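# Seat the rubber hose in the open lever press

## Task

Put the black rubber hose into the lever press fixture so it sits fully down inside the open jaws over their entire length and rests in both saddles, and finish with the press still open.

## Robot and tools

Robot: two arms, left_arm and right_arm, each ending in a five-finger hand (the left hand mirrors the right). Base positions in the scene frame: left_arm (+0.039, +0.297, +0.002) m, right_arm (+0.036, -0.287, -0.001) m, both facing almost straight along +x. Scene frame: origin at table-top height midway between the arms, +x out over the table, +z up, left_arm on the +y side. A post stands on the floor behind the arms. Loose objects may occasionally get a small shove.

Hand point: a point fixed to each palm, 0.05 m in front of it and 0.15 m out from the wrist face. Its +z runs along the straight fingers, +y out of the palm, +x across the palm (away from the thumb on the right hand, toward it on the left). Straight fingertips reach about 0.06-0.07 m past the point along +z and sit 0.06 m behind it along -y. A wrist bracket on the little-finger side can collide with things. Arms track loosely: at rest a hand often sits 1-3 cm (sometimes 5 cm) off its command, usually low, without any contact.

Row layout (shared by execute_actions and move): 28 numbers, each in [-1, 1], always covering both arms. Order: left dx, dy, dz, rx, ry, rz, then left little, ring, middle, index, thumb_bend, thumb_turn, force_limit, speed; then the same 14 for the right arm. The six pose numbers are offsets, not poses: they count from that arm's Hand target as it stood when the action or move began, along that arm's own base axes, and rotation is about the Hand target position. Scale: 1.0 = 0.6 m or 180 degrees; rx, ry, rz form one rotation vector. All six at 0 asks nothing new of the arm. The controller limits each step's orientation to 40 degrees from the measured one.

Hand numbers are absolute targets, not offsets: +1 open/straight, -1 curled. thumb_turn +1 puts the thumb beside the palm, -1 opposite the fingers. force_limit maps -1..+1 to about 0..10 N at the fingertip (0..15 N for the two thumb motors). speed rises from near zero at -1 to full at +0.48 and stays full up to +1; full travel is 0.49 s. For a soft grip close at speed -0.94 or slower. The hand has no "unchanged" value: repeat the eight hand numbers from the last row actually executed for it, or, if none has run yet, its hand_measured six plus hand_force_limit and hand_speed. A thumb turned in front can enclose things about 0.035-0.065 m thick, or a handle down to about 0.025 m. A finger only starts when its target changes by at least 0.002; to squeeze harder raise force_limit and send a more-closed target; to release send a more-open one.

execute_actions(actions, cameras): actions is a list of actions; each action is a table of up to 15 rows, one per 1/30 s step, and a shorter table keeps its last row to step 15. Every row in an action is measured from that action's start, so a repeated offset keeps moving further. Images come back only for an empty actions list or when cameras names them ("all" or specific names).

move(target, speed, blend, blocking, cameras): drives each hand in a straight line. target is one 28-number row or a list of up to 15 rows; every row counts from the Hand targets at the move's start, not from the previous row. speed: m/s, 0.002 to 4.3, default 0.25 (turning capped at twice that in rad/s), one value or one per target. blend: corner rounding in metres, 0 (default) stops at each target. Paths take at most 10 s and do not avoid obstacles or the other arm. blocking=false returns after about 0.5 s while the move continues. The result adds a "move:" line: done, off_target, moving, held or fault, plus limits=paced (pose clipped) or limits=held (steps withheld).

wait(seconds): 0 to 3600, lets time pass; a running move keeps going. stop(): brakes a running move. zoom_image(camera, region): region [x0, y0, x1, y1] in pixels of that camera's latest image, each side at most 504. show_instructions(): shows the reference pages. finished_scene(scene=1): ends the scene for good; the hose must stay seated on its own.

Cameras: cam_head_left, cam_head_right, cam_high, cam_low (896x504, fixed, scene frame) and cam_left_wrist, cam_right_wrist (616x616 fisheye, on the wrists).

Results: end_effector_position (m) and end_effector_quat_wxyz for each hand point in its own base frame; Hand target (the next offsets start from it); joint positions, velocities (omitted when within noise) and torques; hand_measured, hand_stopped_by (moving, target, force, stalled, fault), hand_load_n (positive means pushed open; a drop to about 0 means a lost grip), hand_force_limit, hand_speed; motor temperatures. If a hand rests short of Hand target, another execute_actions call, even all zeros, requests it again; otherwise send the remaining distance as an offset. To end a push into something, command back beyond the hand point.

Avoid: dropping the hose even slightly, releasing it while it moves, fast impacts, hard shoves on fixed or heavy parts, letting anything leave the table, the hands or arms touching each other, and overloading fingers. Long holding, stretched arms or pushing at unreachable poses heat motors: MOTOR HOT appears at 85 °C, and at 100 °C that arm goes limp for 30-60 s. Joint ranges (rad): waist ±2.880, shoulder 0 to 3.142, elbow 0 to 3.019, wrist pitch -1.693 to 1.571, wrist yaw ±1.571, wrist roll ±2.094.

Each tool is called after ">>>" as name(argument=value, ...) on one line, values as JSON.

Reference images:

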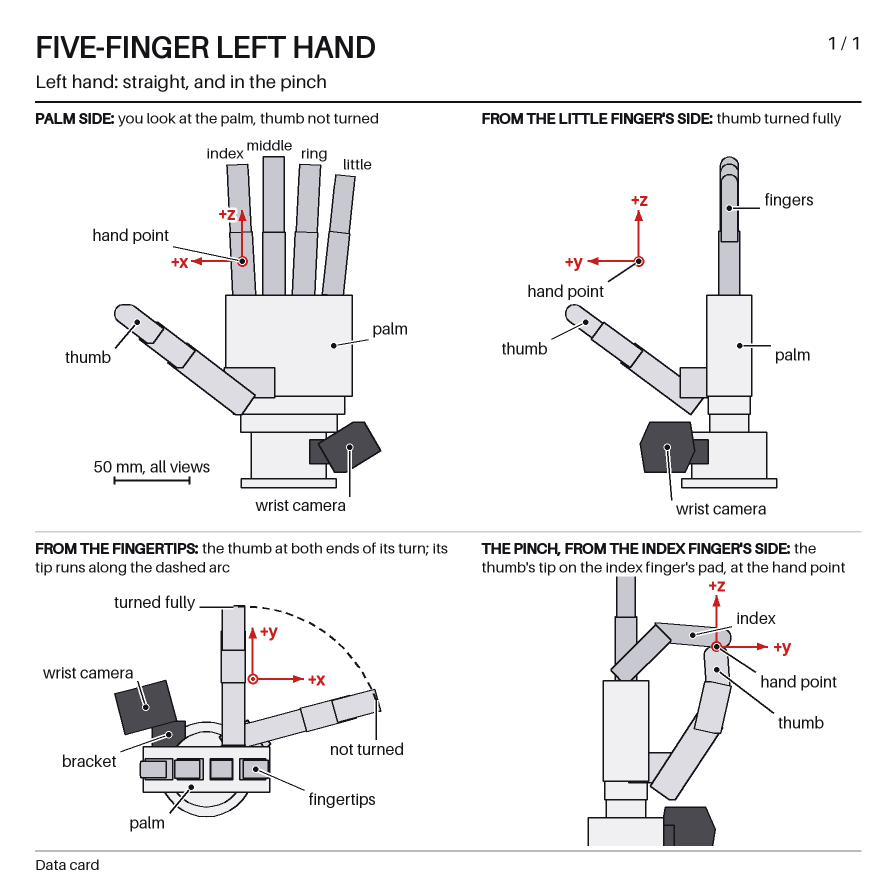

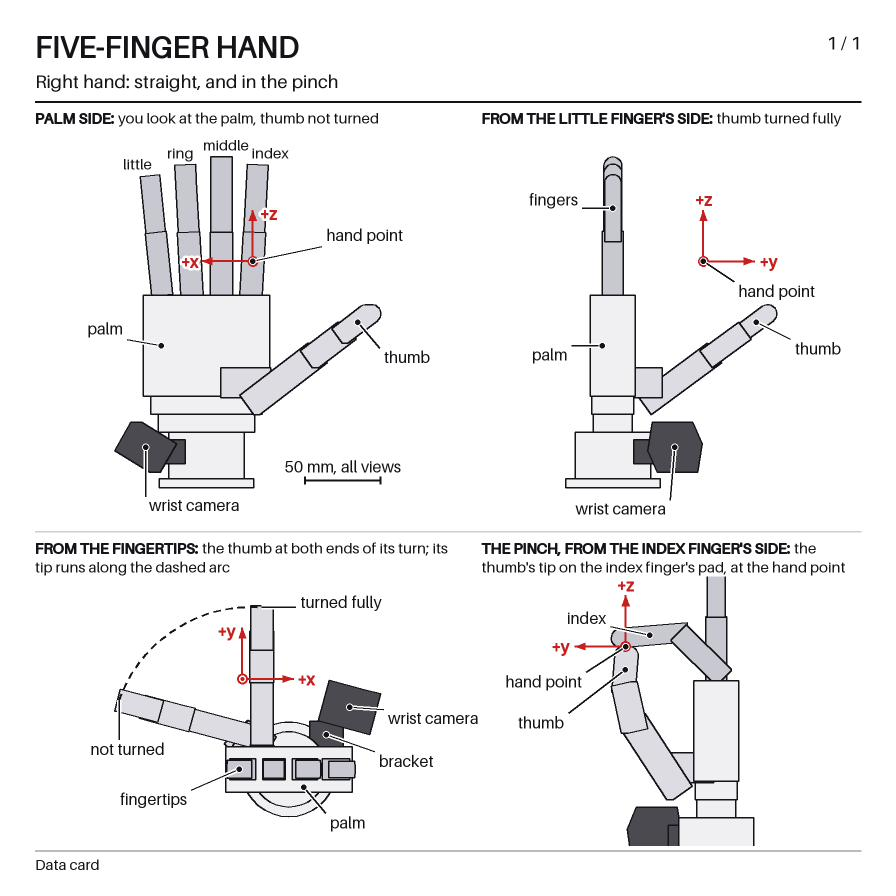

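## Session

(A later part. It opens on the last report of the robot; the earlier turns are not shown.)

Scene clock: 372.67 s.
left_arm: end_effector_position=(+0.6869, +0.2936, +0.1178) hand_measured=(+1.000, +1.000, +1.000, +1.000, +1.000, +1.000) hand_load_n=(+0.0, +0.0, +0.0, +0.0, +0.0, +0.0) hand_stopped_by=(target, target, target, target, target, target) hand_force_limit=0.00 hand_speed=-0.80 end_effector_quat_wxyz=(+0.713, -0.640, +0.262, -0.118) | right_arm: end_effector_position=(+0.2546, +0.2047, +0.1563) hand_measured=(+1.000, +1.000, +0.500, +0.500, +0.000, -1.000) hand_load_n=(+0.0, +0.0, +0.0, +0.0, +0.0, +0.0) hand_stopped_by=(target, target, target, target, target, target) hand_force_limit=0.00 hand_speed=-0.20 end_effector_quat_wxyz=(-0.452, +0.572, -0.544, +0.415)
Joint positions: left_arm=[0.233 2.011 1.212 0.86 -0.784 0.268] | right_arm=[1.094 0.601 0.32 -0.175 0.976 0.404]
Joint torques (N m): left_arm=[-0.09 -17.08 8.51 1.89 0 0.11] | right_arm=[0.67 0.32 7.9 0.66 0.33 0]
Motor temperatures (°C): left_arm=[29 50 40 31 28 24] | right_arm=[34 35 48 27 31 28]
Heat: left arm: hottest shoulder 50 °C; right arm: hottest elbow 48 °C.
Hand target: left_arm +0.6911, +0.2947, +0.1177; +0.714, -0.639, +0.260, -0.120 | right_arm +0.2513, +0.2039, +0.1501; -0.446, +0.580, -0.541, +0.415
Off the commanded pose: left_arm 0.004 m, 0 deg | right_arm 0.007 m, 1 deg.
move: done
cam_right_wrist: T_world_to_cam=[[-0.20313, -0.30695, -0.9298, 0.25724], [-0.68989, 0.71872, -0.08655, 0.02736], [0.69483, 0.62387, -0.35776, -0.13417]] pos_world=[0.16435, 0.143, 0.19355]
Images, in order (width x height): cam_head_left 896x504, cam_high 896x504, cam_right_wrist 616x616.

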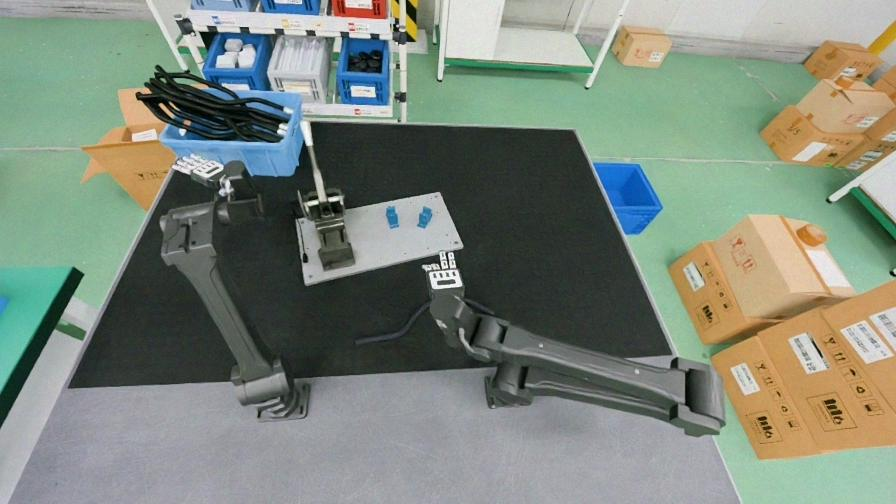

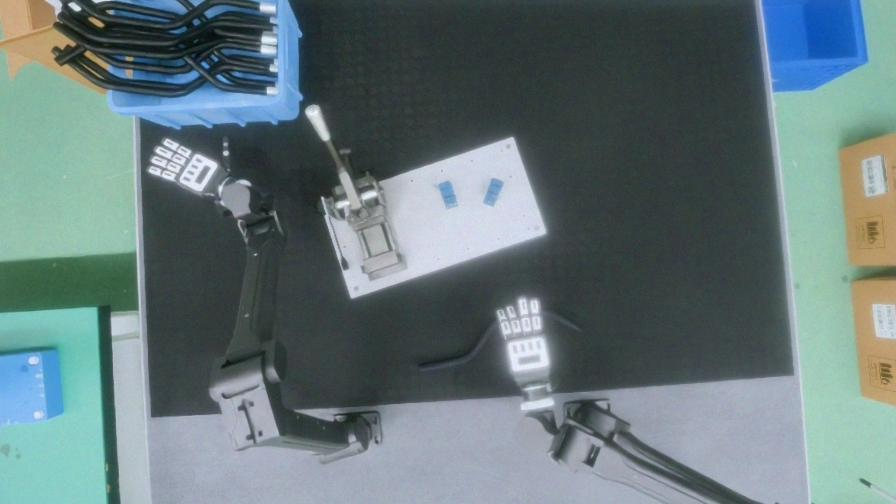

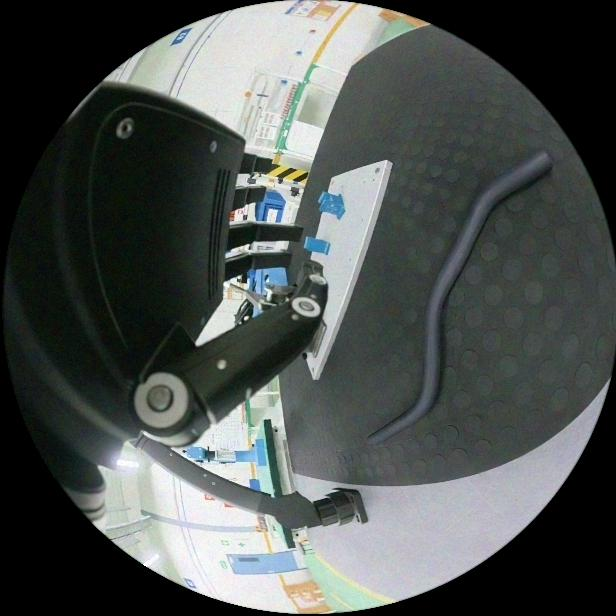

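>>> move(target=[0,0,0,0,0,0,1,1,1,1,1,1,0,-0.8,-0.008,-0.014,-0.15,0,0,0,1,1,0.5,0.5,0,-1,0,-0.2], cameras=["cam_head_left","cam_high","cam_right_wrist"])

>>> zoom_image(camera="cam_right_wrist", region=[200, 140, 520, 460])

>>> zoom_image(camera="cam_high", region=[400, 260, 600, 400])

Scene clock: 404.97 s.
left_arm: end_effector_position=(+0.6869, +0.2936, +0.1178) hand_measured=(+1.000, +1.000, +1.000, +1.000, +1.000, +1.000) hand_load_n=(+0.0, +0.0, +0.0, +0.0, +0.0, +0.0) hand_stopped_by=(target, target, target, target, target, target) hand_force_limit=0.00 hand_speed=-0.80 end_effector_quat_wxyz=(+0.713, -0.640, +0.262, -0.118) | right_arm: end_effector_position=(+0.2486, +0.1958, +0.0632) hand_measured=(+1.000, +1.000, +0.500, +0.500, +0.000, -1.000) hand_load_n=(+0.0, +0.0, -0.5, +0.0, +0.0, +0.5) hand_stopped_by=(target, target, target, target, target, target) hand_force_limit=0.00 hand_speed=-0.20 end_effector_quat_wxyz=(-0.445, +0.577, -0.545, +0.415)
Joint positions: left_arm=[0.233 2.011 1.212 0.86 -0.784 0.268] | right_arm=[1.099 0.843 0.121 0.237 0.981 0.42]
Joint torques (N m): left_arm=[0.03 -17.44 8.42 1.91 -0.01 0.11] | right_arm=[0.62 -0.44 6.01 1.69 0.28 -0.13]
Motor temperatures (°C): left_arm=[29 50 40 31 28 24] | right_arm=[34 34 42 27 31 28]
Heat: left arm: hottest shoulder 50 °C; right arm: hottest elbow 42 °C.
Hand target: left_arm +0.6911, +0.2947, +0.1177; +0.714, -0.639, +0.260, -0.120 | right_arm +0.2464, +0.1955, +0.0601; -0.446, +0.580, -0.541, +0.415
Off the commanded pose: left_arm 0.004 m, 0 deg | right_arm 0.004 m, 1 deg.
move: done
cam_right_wrist: T_world_to_cam=[[-0.21492, -0.31699, -0.92376, 0.1712], [-0.68903, 0.71954, -0.0866, 0.02116], [0.69214, 0.61788, -0.37306, -0.15499]] pos_world=[0.15865, 0.1348, 0.10216]

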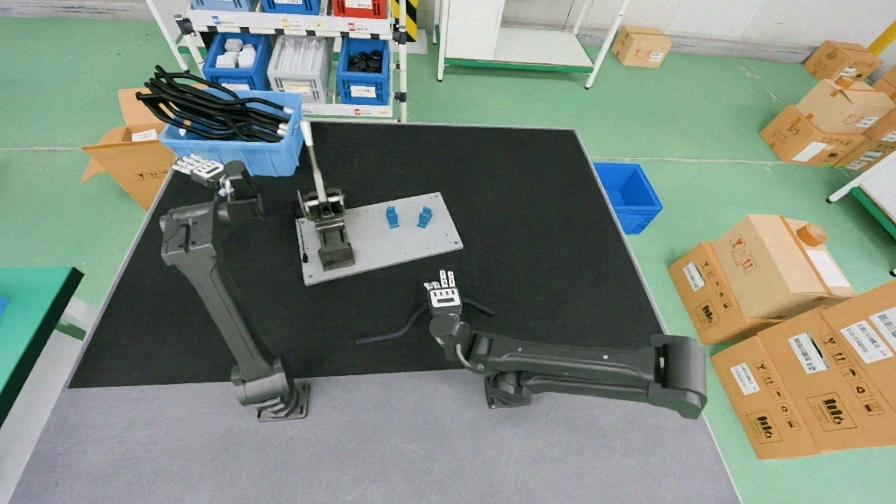

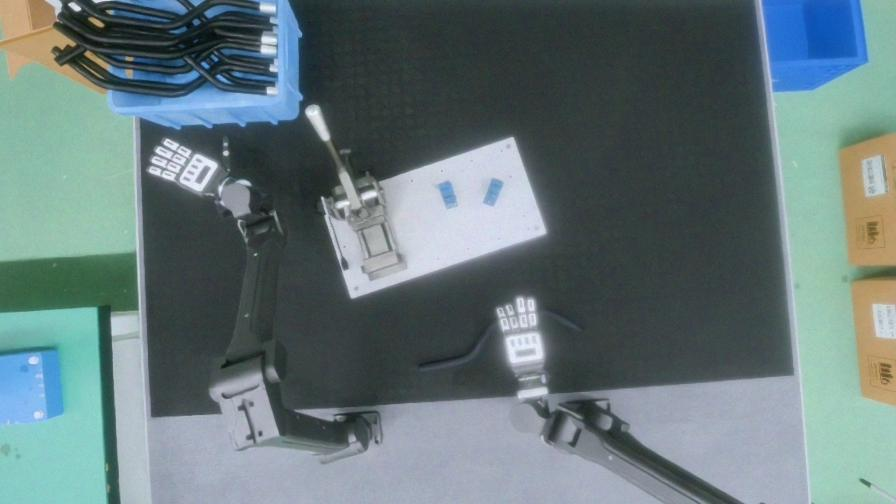

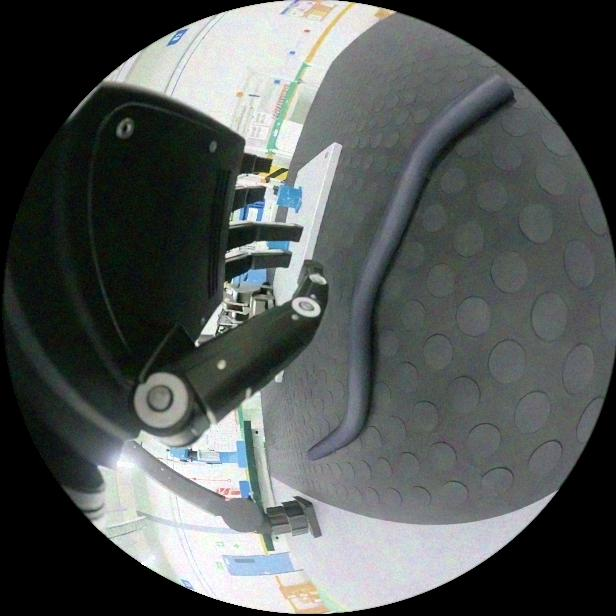

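Scaled by 1.575 from the camera's image (finer frame: 880x880).

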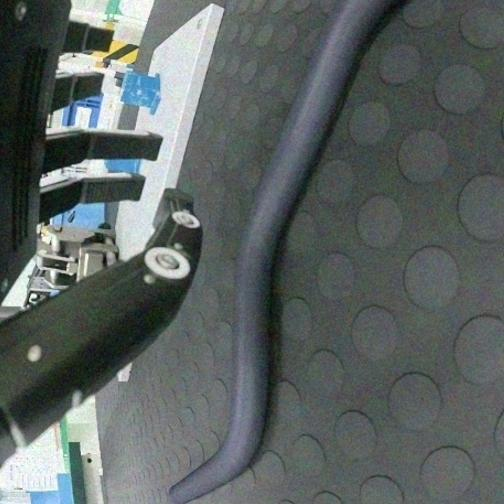

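Scaled by 2.520 from the camera's image (finer frame: 1280x720).

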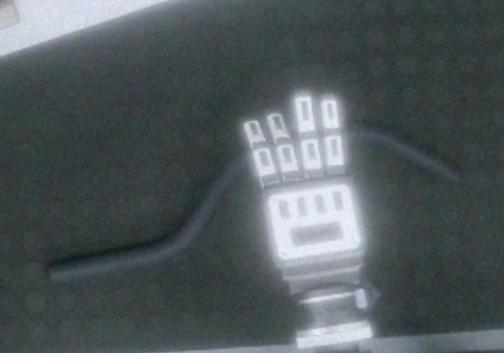

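>>> move(target=[0,0,0,0,0,0,1,1,1,1,1,1,0,-0.8,-0.006,-0.0097,-0.045,0,-0.0389,0.0167,1,1,0.5,0.5,0,-1,0,-0.2], cameras=["cam_head_left","cam_high","cam_right_wrist","cam_low"], speed=0.1)

>>> zoom_image(camera="cam_right_wrist", region=[200, 140, 520, 460])

>>> zoom_image(camera="cam_low", region=[300, 180, 480, 300])

Scene clock: 447.70 s.
left_arm: end_effector_position=(+0.6869, +0.2936, +0.1178) hand_measured=(+1.000, +1.000, +1.000, +1.000, +1.000, +1.000) hand_load_n=(+0.0, +0.0, +0.0, +0.0, +0.0, +0.0) hand_stopped_by=(target, target, target, target, target, target) hand_force_limit=0.00 hand_speed=-0.80 end_effector_quat_wxyz=(+0.713, -0.640, +0.262, -0.118) | right_arm: end_effector_position=(+0.2465, +0.1910, +0.0398) hand_measured=(+1.000, +1.000, +0.500, +0.500, +0.000, -1.000) hand_load_n=(+0.0, +0.0, +0.0, +0.0, +0.0, +0.0) hand_stopped_by=(target, target, target, target, target, target) hand_force_limit=0.00 hand_speed=-0.20 end_effector_quat_wxyz=(-0.478, +0.565, -0.520, +0.427)
Joint positions: left_arm=[0.233 2.011 1.212 0.86 -0.784 0.268] | right_arm=[1.115 1.137 0.01 0.793 0.993 0.298]
Joint torques (N m): left_arm=[-0.03 -17.32 8.47 1.96 0 0.12] | right_arm=[0.03 -2.67 4.51 0.73 0.18 -0.01]
Heat: left arm: hottest shoulder 50 °C; right arm: hottest elbow 38 °C.
Hand target: left_arm +0.6911, +0.2947, +0.1177; +0.714, -0.639, +0.260, -0.120 | right_arm +0.2466, +0.1911, +0.0403; -0.477, +0.565, -0.521, +0.427 (not the last commanded pose)
Off the commanded pose: left_arm 0.004 m, 0 deg | right_arm 0.008 m, 3 deg.
move: held (right_arm; a check stopped the path); limits=held
pose unreachable (right arm): on one or more control steps of this call, first in action 0 (counted from 0), this arm could not follow its commanded pose, so it was not sent that pose on those steps. It may still have moved: this result reports where it is.
cause: moving toward the commanded pose would bring two parts of the arm too close to each other (joints 2 (shoulder) and 3 (elbow) lie between them).
cam_right_wrist: T_world_to_cam=[[-0.12931, -0.30941, -0.9421, 0.12574], [-0.70277, 0.69886, -0.13307, 0.03032], [0.69957, 0.64487, -0.30782, -0.16897]] pos_world=[0.15577, 0.12668, 0.07049]
Images, in order (width x height): cam_head_left 896x504, cam_high 896x504, cam_low 896x504, cam_right_wrist 616x616.

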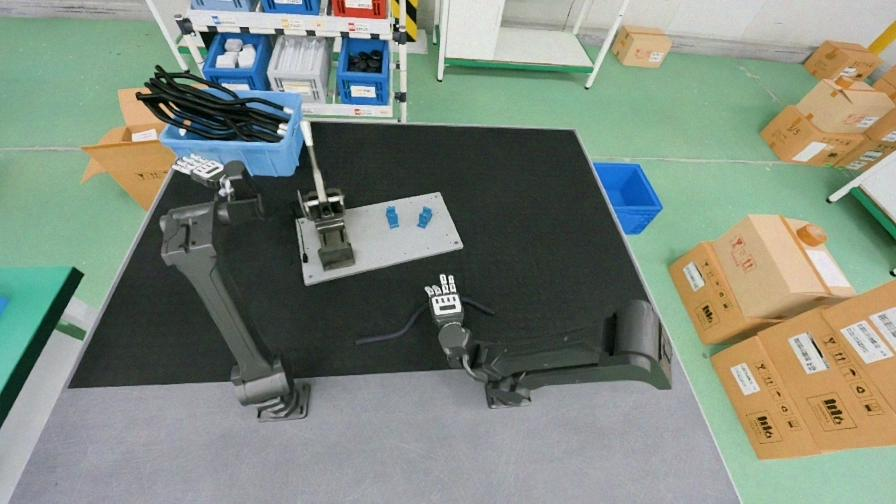

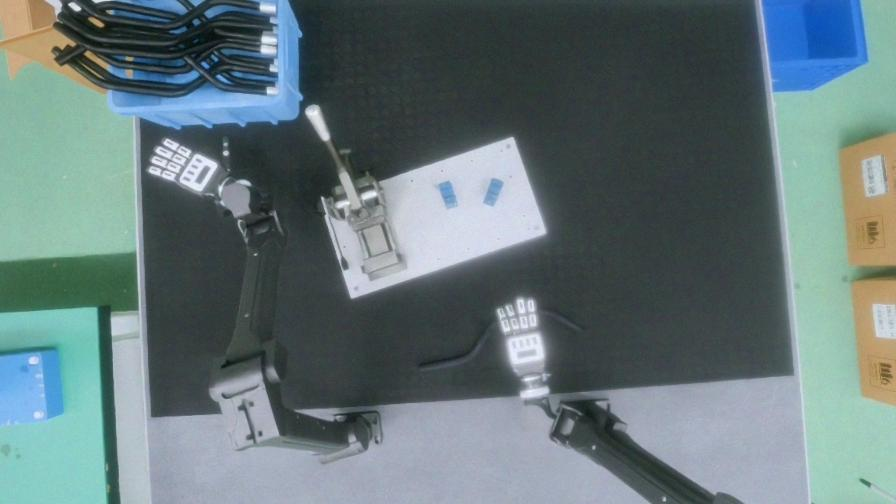

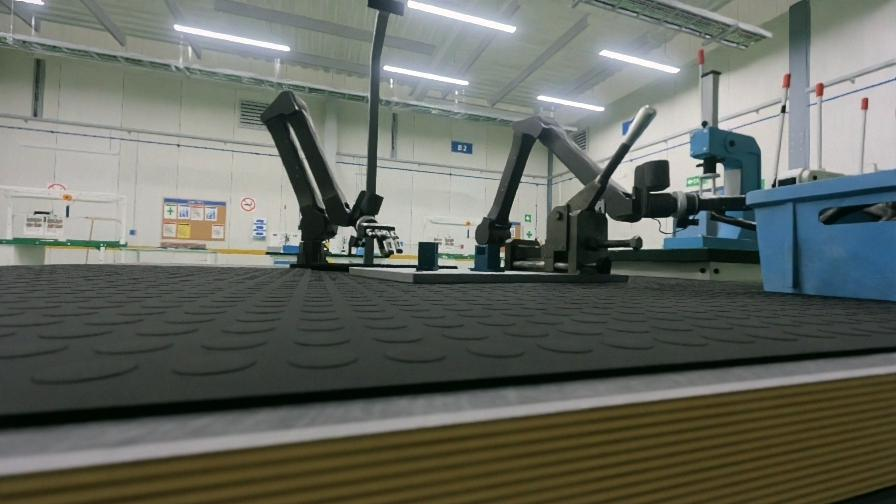

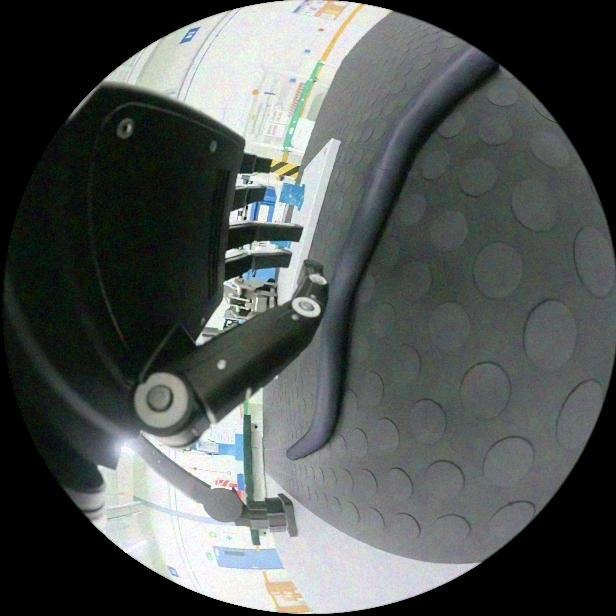

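Scaled by 1.575 from the camera's image (finer frame: 880x880).

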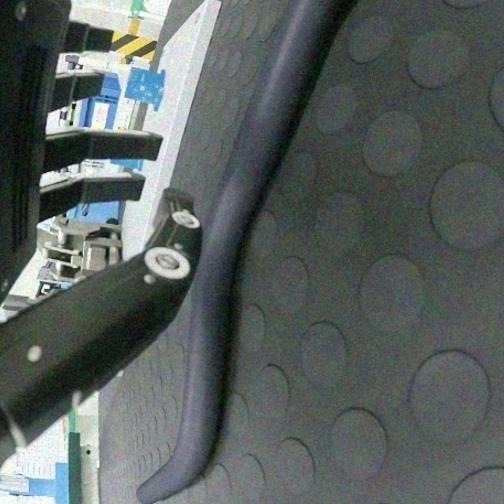

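Scaled by 2.800 from the camera's image (finer frame: 1280x720).

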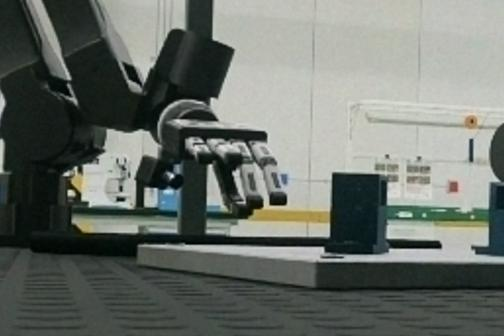

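>>> move(target=[0,0,0,0,0,0,1,1,1,1,1,1,0,-0.8,0,0,-0.015,-0.0064,0.0641,0,1,1,0.5,0.5,0.05,-1,0,-0.2], cameras=["cam_high","cam_right_wrist","cam_low"], speed=0.1)

>>> zoom_image(camera="cam_right_wrist", region=[220, 180, 440, 400])

>>> zoom_image(camera="cam_low", region=[300, 180, 480, 300])

Scene clock: 490.70 s.
left_arm: end_effector_position=(+0.6869, +0.2936, +0.1178) hand_measured=(+1.000, +1.000, +1.000, +1.000, +1.000, +1.000) hand_load_n=(+0.0, -0.5, +0.0, +0.0, +0.0, -0.5) hand_stopped_by=(target, target, target, target, target, target) hand_force_limit=0.00 hand_speed=-0.80 end_effector_quat_wxyz=(+0.713, -0.640, +0.262, -0.118) | right_arm: end_effector_position=(+0.2352, +0.1785, +0.0146) hand_measured=(+1.000, +1.000, +0.500, +0.500, +0.050, -1.000) hand_load_n=(+0.0, +0.0, +0.0, +0.0, +0.0, +0.0) hand_stopped_by=(target, target, target, target, target, target) hand_force_limit=0.00 hand_speed=-0.20 end_effector_quat_wxyz=(-0.403, +0.624, -0.553, +0.377)
Joint positions: left_arm=[0.233 2.011 1.212 0.86 -0.784 0.268] | right_arm=[1.017 0.891 0.074 0.203 0.823 0.45]
Joint torques (N m): left_arm=[-0.32 -17.44 8.47 1.94 0.02 0.12] | right_arm=[-0.91 -1.49 9.14 0.57 0.18 0.1]
Motor temperatures (°C): left_arm=[29 50 40 31 28 24] | right_arm=[34 33 36 27 30 28]
Heat: left arm: hottest shoulder 50 °C; right arm: hottest elbow 36 °C.
Hand target: left_arm +0.6911, +0.2947, +0.1177; +0.714, -0.639, +0.260, -0.120 | right_arm +0.2466, +0.1911, +0.0313; -0.417, +0.610, -0.562, +0.373
Off the commanded pose: left_arm 0.004 m, 0 deg | right_arm 0.024 m, 3 deg.
move: off_target (right_arm)
cam_right_wrist: T_world_to_cam=[[-0.3234, -0.36684, -0.87226, 0.15161], [-0.72642, 0.68697, -0.01959, 0.03379], [0.6064, 0.62729, -0.48865, -0.13304]] pos_world=[0.15425, 0.11586, 0.06789]
Images, in order (width x height): cam_high 896x504, cam_low 896x504, cam_right_wrist 616x616.

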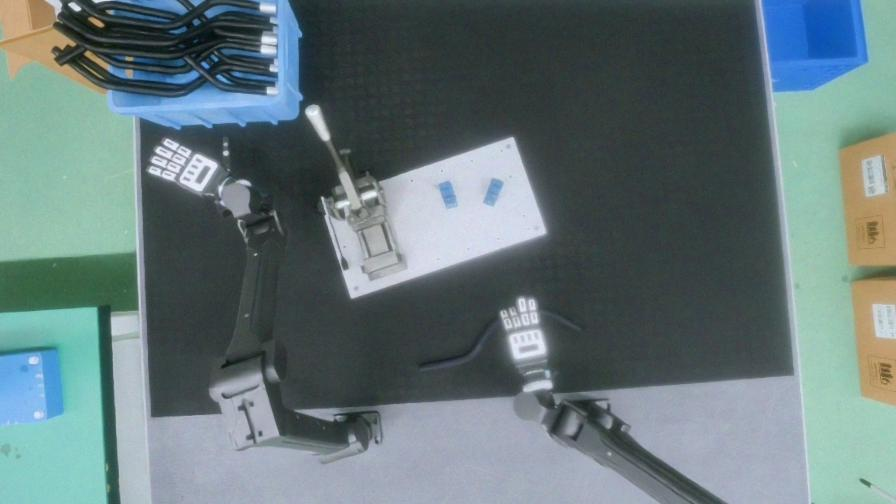

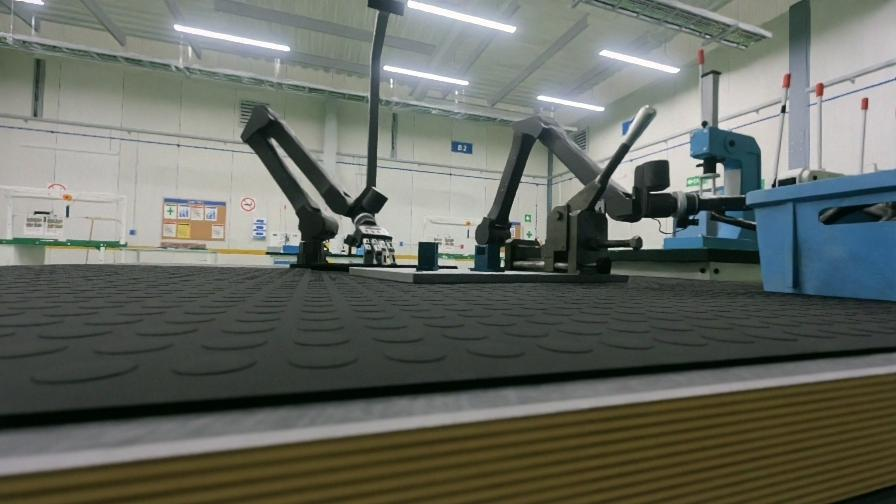

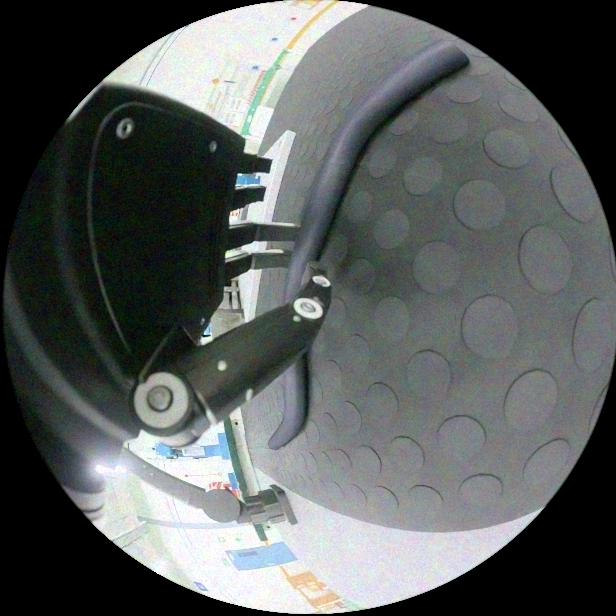

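Scaled by 2.291 from the camera's image (finer frame: 880x880).

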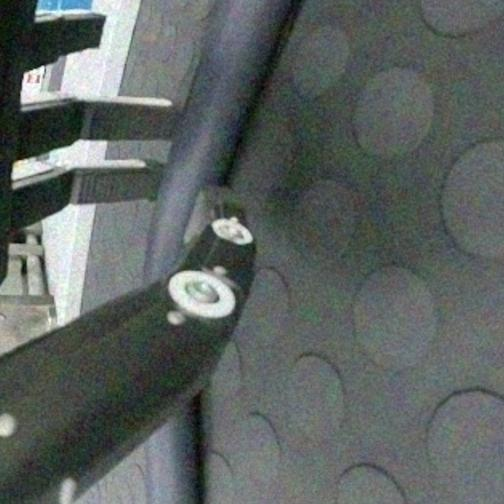

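Scaled by 2.800 from the camera's image (finer frame: 1280x720).

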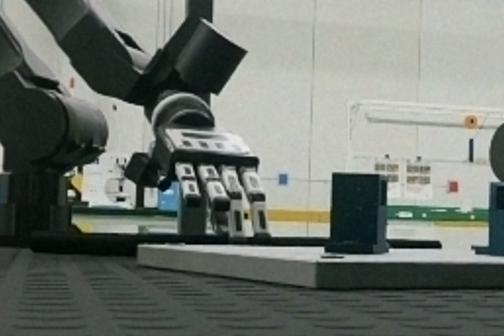

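>>> move(target=[0,0,0,0,0,0,1,1,1,1,1,1,0,-0.8,0.018,0.0158,0,0,0,0,1,1,0.5,0.5,0.05,-1,0,-0.2], cameras=["cam_right_wrist"], speed=0.1)

>>> zoom_image(camera="cam_right_wrist", region=[220, 180, 440, 400])

Scene clock: 515.37 s.
left_arm: end_effector_position=(+0.6869, +0.2936, +0.1178) hand_measured=(+1.000, +1.000, +1.000, +1.000, +1.000, +1.000) hand_load_n=(+0.0, +0.0, +0.0, +0.0, +0.0, -0.5) hand_stopped_by=(target, target, target, target, target, target) hand_force_limit=0.00 hand_speed=-0.80 end_effector_quat_wxyz=(+0.713, -0.640, +0.262, -0.118) | right_arm: end_effector_position=(+0.2436, +0.1873, +0.0164) hand_measured=(+1.000, +1.000, +0.500, +0.500, +0.050, -1.000) hand_load_n=(+0.0, +0.0, +0.0, +0.0, +0.0, +0.0) hand_stopped_by=(target, target, target, target, target, target) hand_force_limit=0.00 hand_speed=-0.20 end_effector_quat_wxyz=(-0.402, +0.623, -0.557, +0.374)
Joint positions: left_arm=[0.233 2.011 1.212 0.86 -0.784 0.268] | right_arm=[0.999 0.953 0.105 0.234 0.807 0.451]
Joint torques (N m): left_arm=[-0.21 -17.44 8.47 2.02 0.01 0.11] | right_arm=[-0.91 -0.73 8.72 1.74 0.18 -0.09]
Heat: left arm: hottest shoulder 50 °C; right arm: hottest elbow 37 °C.
Hand target: left_arm +0.6911, +0.2947, +0.1177; +0.714, -0.639, +0.260, -0.120 | right_arm +0.2574, +0.2006, +0.0313; -0.417, +0.610, -0.562, +0.373
Off the commanded pose: left_arm 0.004 m, 0 deg | right_arm 0.024 m, 2 deg.
move: off_target (right_arm)
cam_right_wrist: T_world_to_cam=[[-0.33264, -0.36029, -0.87152, 0.16009], [-0.72264, 0.69115, -0.00991, 0.03207], [0.60592, 0.62649, -0.49027, -0.14247]] pos_world=[0.16275, 0.12477, 0.06999]

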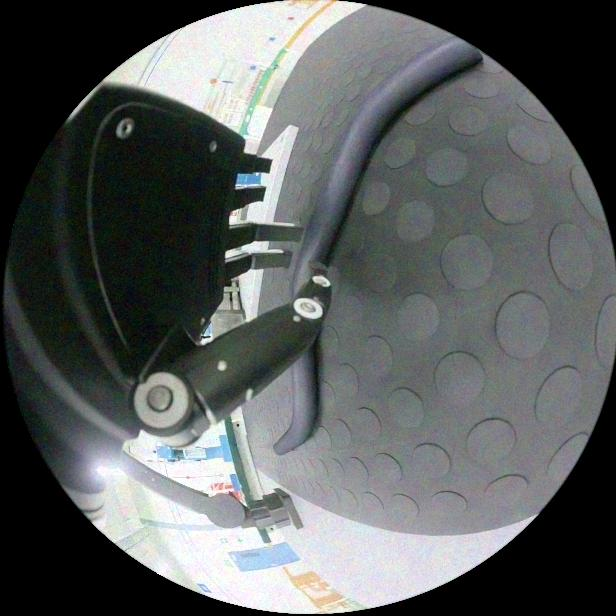

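Scaled by 2.291 from the camera's image (finer frame: 880x880).

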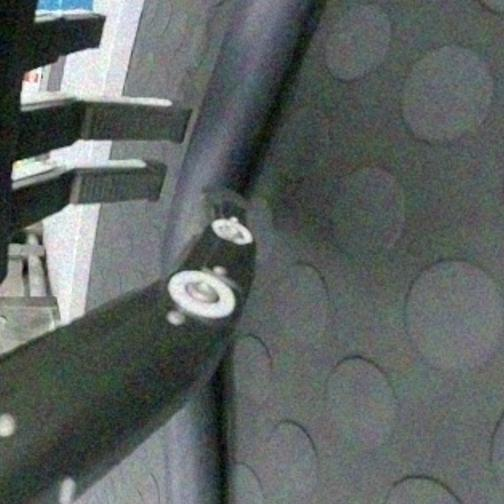

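>>> move(target=[0,0,0,0,0,0,1,1,1,1,1,1,0,-0.8,0.012,0,-0.003,0,0,0,1,1,0.5,0.5,0.15,-1,0,-0.2], cameras=["cam_right_wrist"], speed=0.1)

>>> zoom_image(camera="cam_right_wrist", region=[220, 180, 440, 400])

Scene clock: 538.17 s.
left_arm: end_effector_position=(+0.6869, +0.2936, +0.1178) hand_measured=(+1.000, +1.000, +1.000, +1.000, +1.000, +1.000) hand_load_n=(+0.0, +0.0, +0.0, +0.0, +0.0, +0.0) hand_stopped_by=(target, target, target, target, target, target) hand_force_limit=0.00 hand_speed=-0.80 end_effector_quat_wxyz=(+0.713, -0.640, +0.262, -0.118) | right_arm: end_effector_position=(+0.2497, +0.1863, +0.0137) hand_measured=(+1.000, +1.000, +0.500, +0.500, +0.150, -1.000) hand_load_n=(+0.0, +0.0, +0.0, +0.0, +0.5, +0.5) hand_stopped_by=(target, target, target, target, target, target) hand_force_limit=0.00 hand_speed=-0.20 end_effector_quat_wxyz=(-0.401, +0.622, -0.560, +0.372)
Joint positions: left_arm=[0.233 2.011 1.212 0.86 -0.784 0.268] | right_arm=[0.965 0.989 0.106 0.284 0.78 0.433]
Joint torques (N m): left_arm=[-0.32 -17.49 8.47 2.02 -0.01 0.1] | right_arm=[-0.85 -1.03 8.75 1.76 0.16 -0.15]
Heat: left arm: hottest shoulder 50 °C; right arm: hottest elbow 40 °C.
Hand target: left_arm +0.6911, +0.2947, +0.1177; +0.714, -0.639, +0.260, -0.120 | right_arm +0.2646, +0.2006, +0.0295; -0.417, +0.610, -0.562, +0.373
Off the commanded pose: left_arm 0.004 m, 0 deg | right_arm 0.026 m, 2 deg.
move: off_target (right_arm)
cam_right_wrist: T_world_to_cam=[[-0.33736, -0.35542, -0.8717, 0.15971], [-0.7195, 0.69447, -0.0047, 0.03571], [0.60704, 0.62561, -0.49001, -0.14691]] pos_world=[0.16875, 0.12387, 0.0674]

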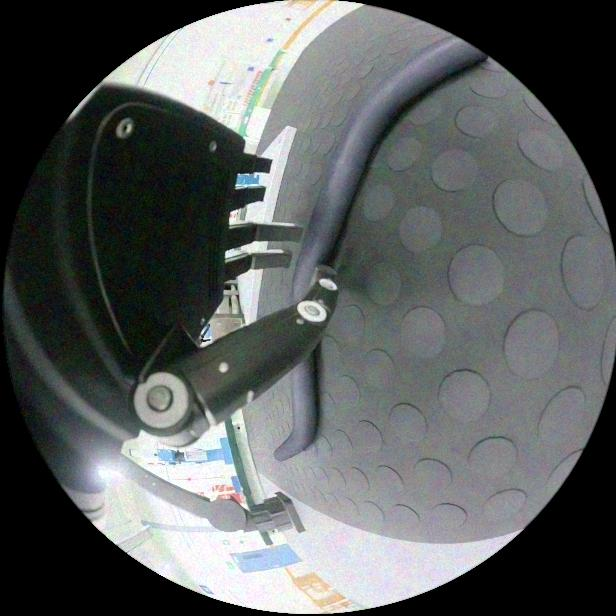

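Scaled by 2.291 from the camera's image (finer frame: 880x880).

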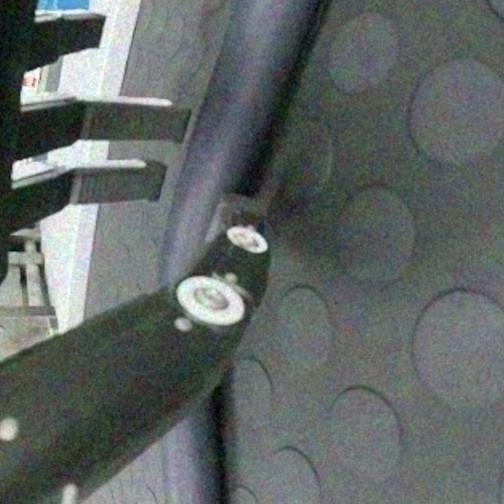

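>>> move(target=[0,0,0,0,0,0,1,1,1,1,1,1,0,-0.8,0,0,0,0,0,0,1,1,-0.3,-0.3,0.15,-1,0,-0.7], cameras=["cam_right_wrist","cam_high"], speed=0.1)

>>> zoom_image(camera="cam_right_wrist", region=[220, 180, 440, 400])

Scene clock: 544.00 s.
left_arm: end_effector_position=(+0.6869, +0.2936, +0.1178) hand_measured=(+1.000, +1.000, +1.000, +1.000, +1.000, +1.000) hand_load_n=(+0.0, +0.0, +0.0, +0.0, +0.0, +0.0) hand_stopped_by=(target, target, target, target, target, target) hand_force_limit=0.00 hand_speed=-0.80 end_effector_quat_wxyz=(+0.713, -0.640, +0.262, -0.118) | right_arm: end_effector_position=(+0.2513, +0.1880, +0.0159) hand_measured=(+1.000, +1.000, +0.008, -0.018, +0.152, -1.000) hand_load_n=(+0.0, +0.0, +7.0, +11.0, +9.5, +0.0) hand_stopped_by=(target, target, force, force, target, target) hand_force_limit=0.00 hand_speed=-0.70 end_effector_quat_wxyz=(-0.404, +0.620, -0.560, +0.372)
Joint positions: left_arm=[0.233 2.011 1.212 0.86 -0.784 0.268] | right_arm=[0.964 0.99 0.109 0.288 0.78 0.431]
Joint torques (N m): left_arm=[-0.21 -17.49 8.47 1.99 -0.01 0.12] | right_arm=[-0.79 -0.91 8.5 1.68 0.14 -0.14]
Heat: left arm: hottest shoulder 50 °C; right arm: hottest elbow 40 °C.
Hand target: left_arm +0.6911, +0.2947, +0.1177; +0.714, -0.639, +0.260, -0.120 | right_arm +0.2646, +0.2007, +0.0296; -0.417, +0.610, -0.562, +0.373
Off the commanded pose: left_arm 0.004 m, 0 deg | right_arm 0.023 m, 2 deg.
move: done
cam_right_wrist: T_world_to_cam=[[-0.33346, -0.351, -0.87499, 0.16111], [-0.71944, 0.69454, -0.00443, 0.03564], [0.60927, 0.62803, -0.48412, -0.149]] pos_world=[0.17015, 0.12537, 0.06899]
Images, in order (width x height): cam_high 896x504, cam_right_wrist 616x616.

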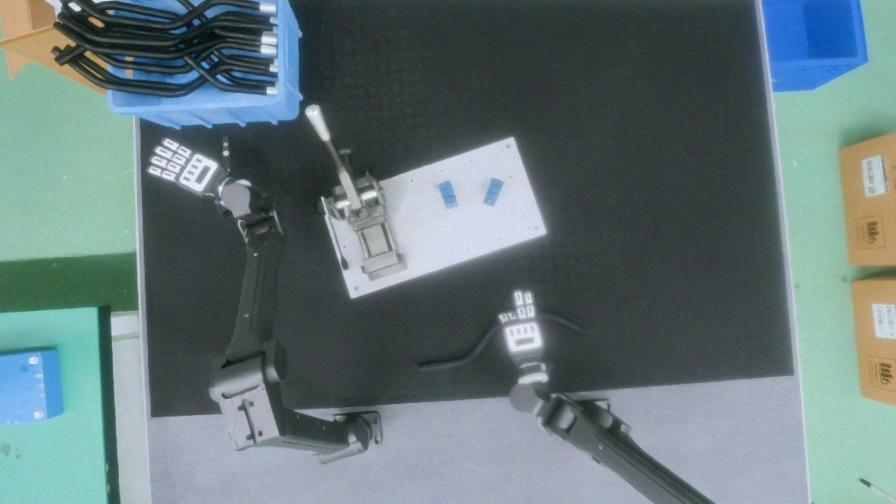

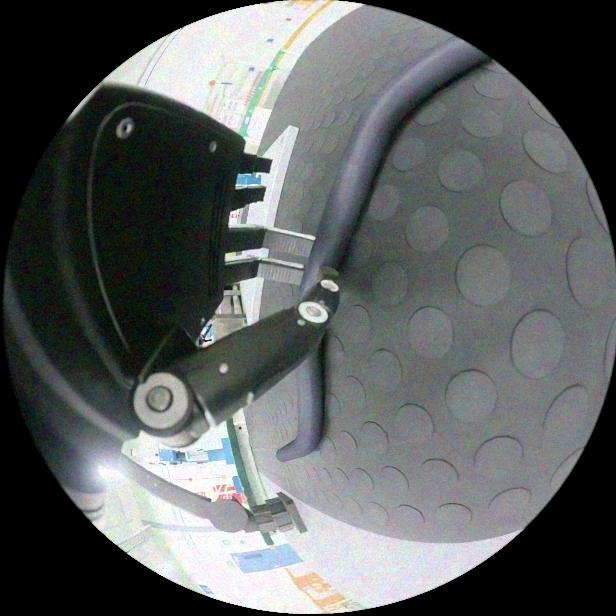

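Scaled by 2.291 from the camera's image (finer frame: 880x880).

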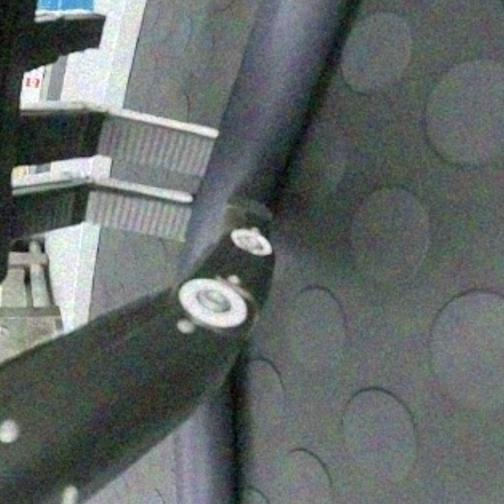

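>>> move(target=[0,0,0,0,0,0,1,1,1,1,1,1,0,-0.8,0.05,0,0.12,0,0,0,1,1,-0.3,-0.3,0.15,-1,0,-0.7], cameras=["cam_right_wrist","cam_high","cam_head_left","cam_low"], speed=0.08)

>>> zoom_image(camera="cam_head_left", region=[340, 240, 520, 360])

>>> zoom_image(camera="cam_low", region=[200, 180, 560, 300])

Scene clock: 553.03 s.
left_arm: end_effector_position=(+0.6869, +0.2936, +0.1178) hand_measured=(+1.000, +1.000, +1.000, +1.000, +1.000, +1.000) hand_load_n=(+0.0, -0.5, +0.0, +0.0, +0.0, -0.5) hand_stopped_by=(target, target, target, target, target, target) hand_force_limit=0.00 hand_speed=-0.80 end_effector_quat_wxyz=(+0.713, -0.640, +0.262, -0.118) | right_arm: end_effector_position=(+0.2807, +0.1915, +0.0757) hand_measured=(+1.000, +1.000, +0.008, -0.018, +0.154, -1.000) hand_load_n=(+0.0, +0.0, +6.0, +10.0, +12.0, +0.0) hand_stopped_by=(target, target, force, force, target, target) hand_force_limit=0.00 hand_speed=-0.70 end_effector_quat_wxyz=(-0.401, +0.623, -0.560, +0.370)
Joint positions: left_arm=[0.233 2.011 1.212 0.86 -0.784 0.268] | right_arm=[0.847 0.814 0.249 0.019 0.677 0.349]
Joint torques (N m): left_arm=[0.09 -17.79 8.54 1.98 0 0.12] | right_arm=[-0.91 -2.37 11.1 0.77 0.13 -0.11]
Heat: left arm: hottest shoulder 50 °C; right arm: hottest elbow 40 °C.
Hand target: left_arm +0.6911, +0.2947, +0.1177; +0.714, -0.639, +0.260, -0.120 | right_arm +0.2946, +0.2007, +0.1016; -0.417, +0.609, -0.562, +0.373
Off the commanded pose: left_arm 0.004 m, 0 deg | right_arm 0.031 m, 2 deg.
move: off_target (right_arm)
cam_right_wrist: T_world_to_cam=[[-0.33959, -0.35541, -0.87084, 0.2266], [-0.72149, 0.69242, -0.00124, 0.05526], [0.60343, 0.62789, -0.49156, -0.13792]] pos_world=[0.20005, 0.12887, 0.1296]
Images, in order (width x height): cam_head_left 896x504, cam_high 896x504, cam_low 896x504, cam_right_wrist 616x616.

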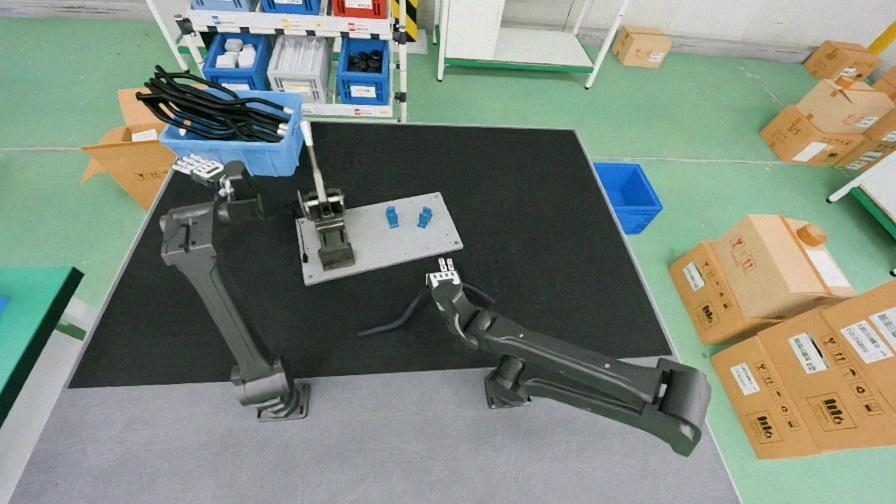

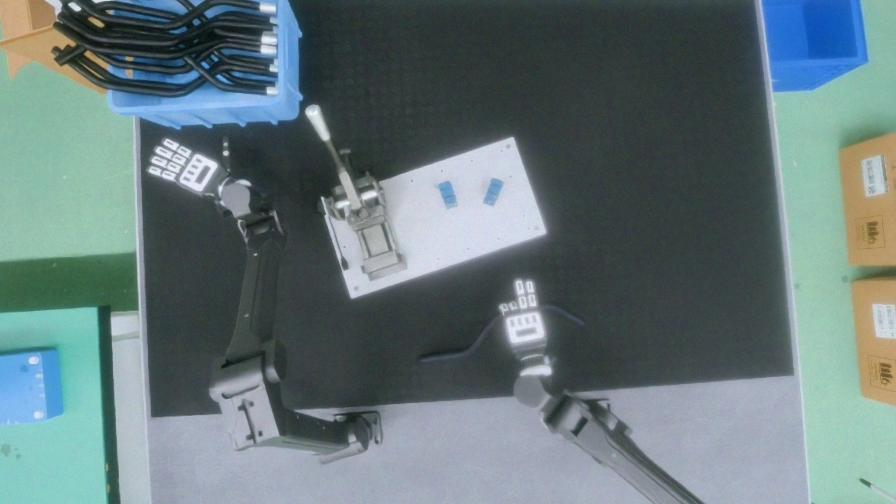

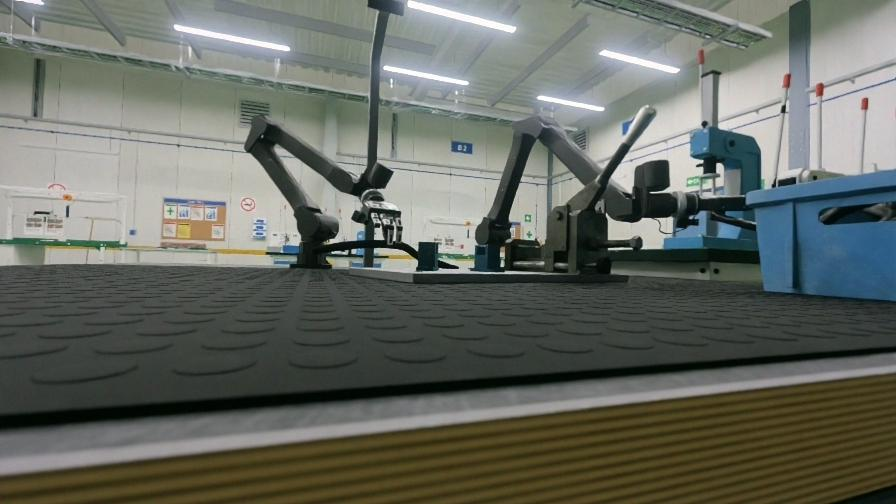

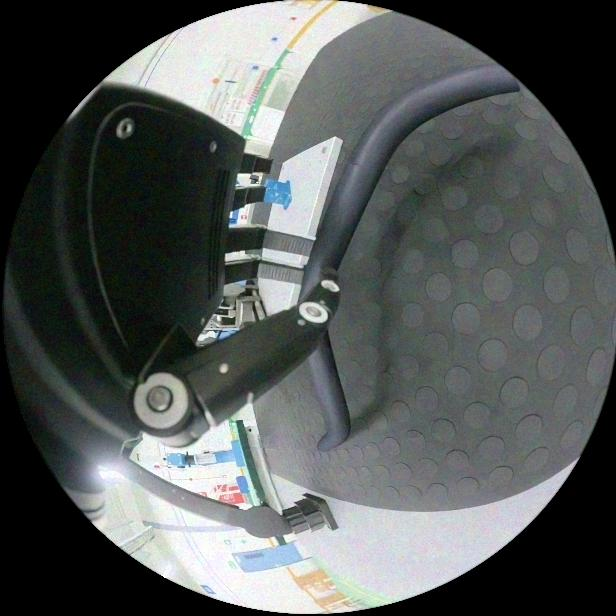

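Scaled by 2.800 from the camera's image (finer frame: 1280x720).

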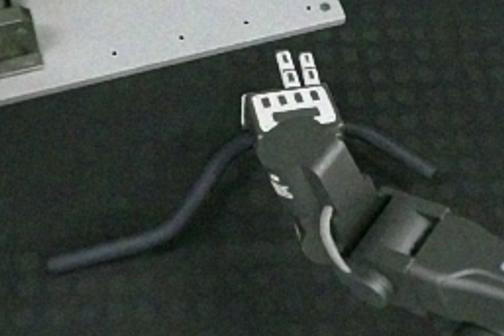

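Scaled by 1.400 from the camera's image (finer frame: 1280x720).

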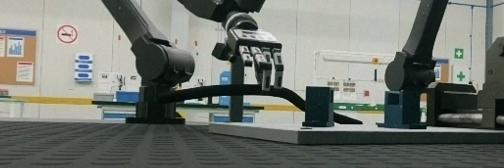

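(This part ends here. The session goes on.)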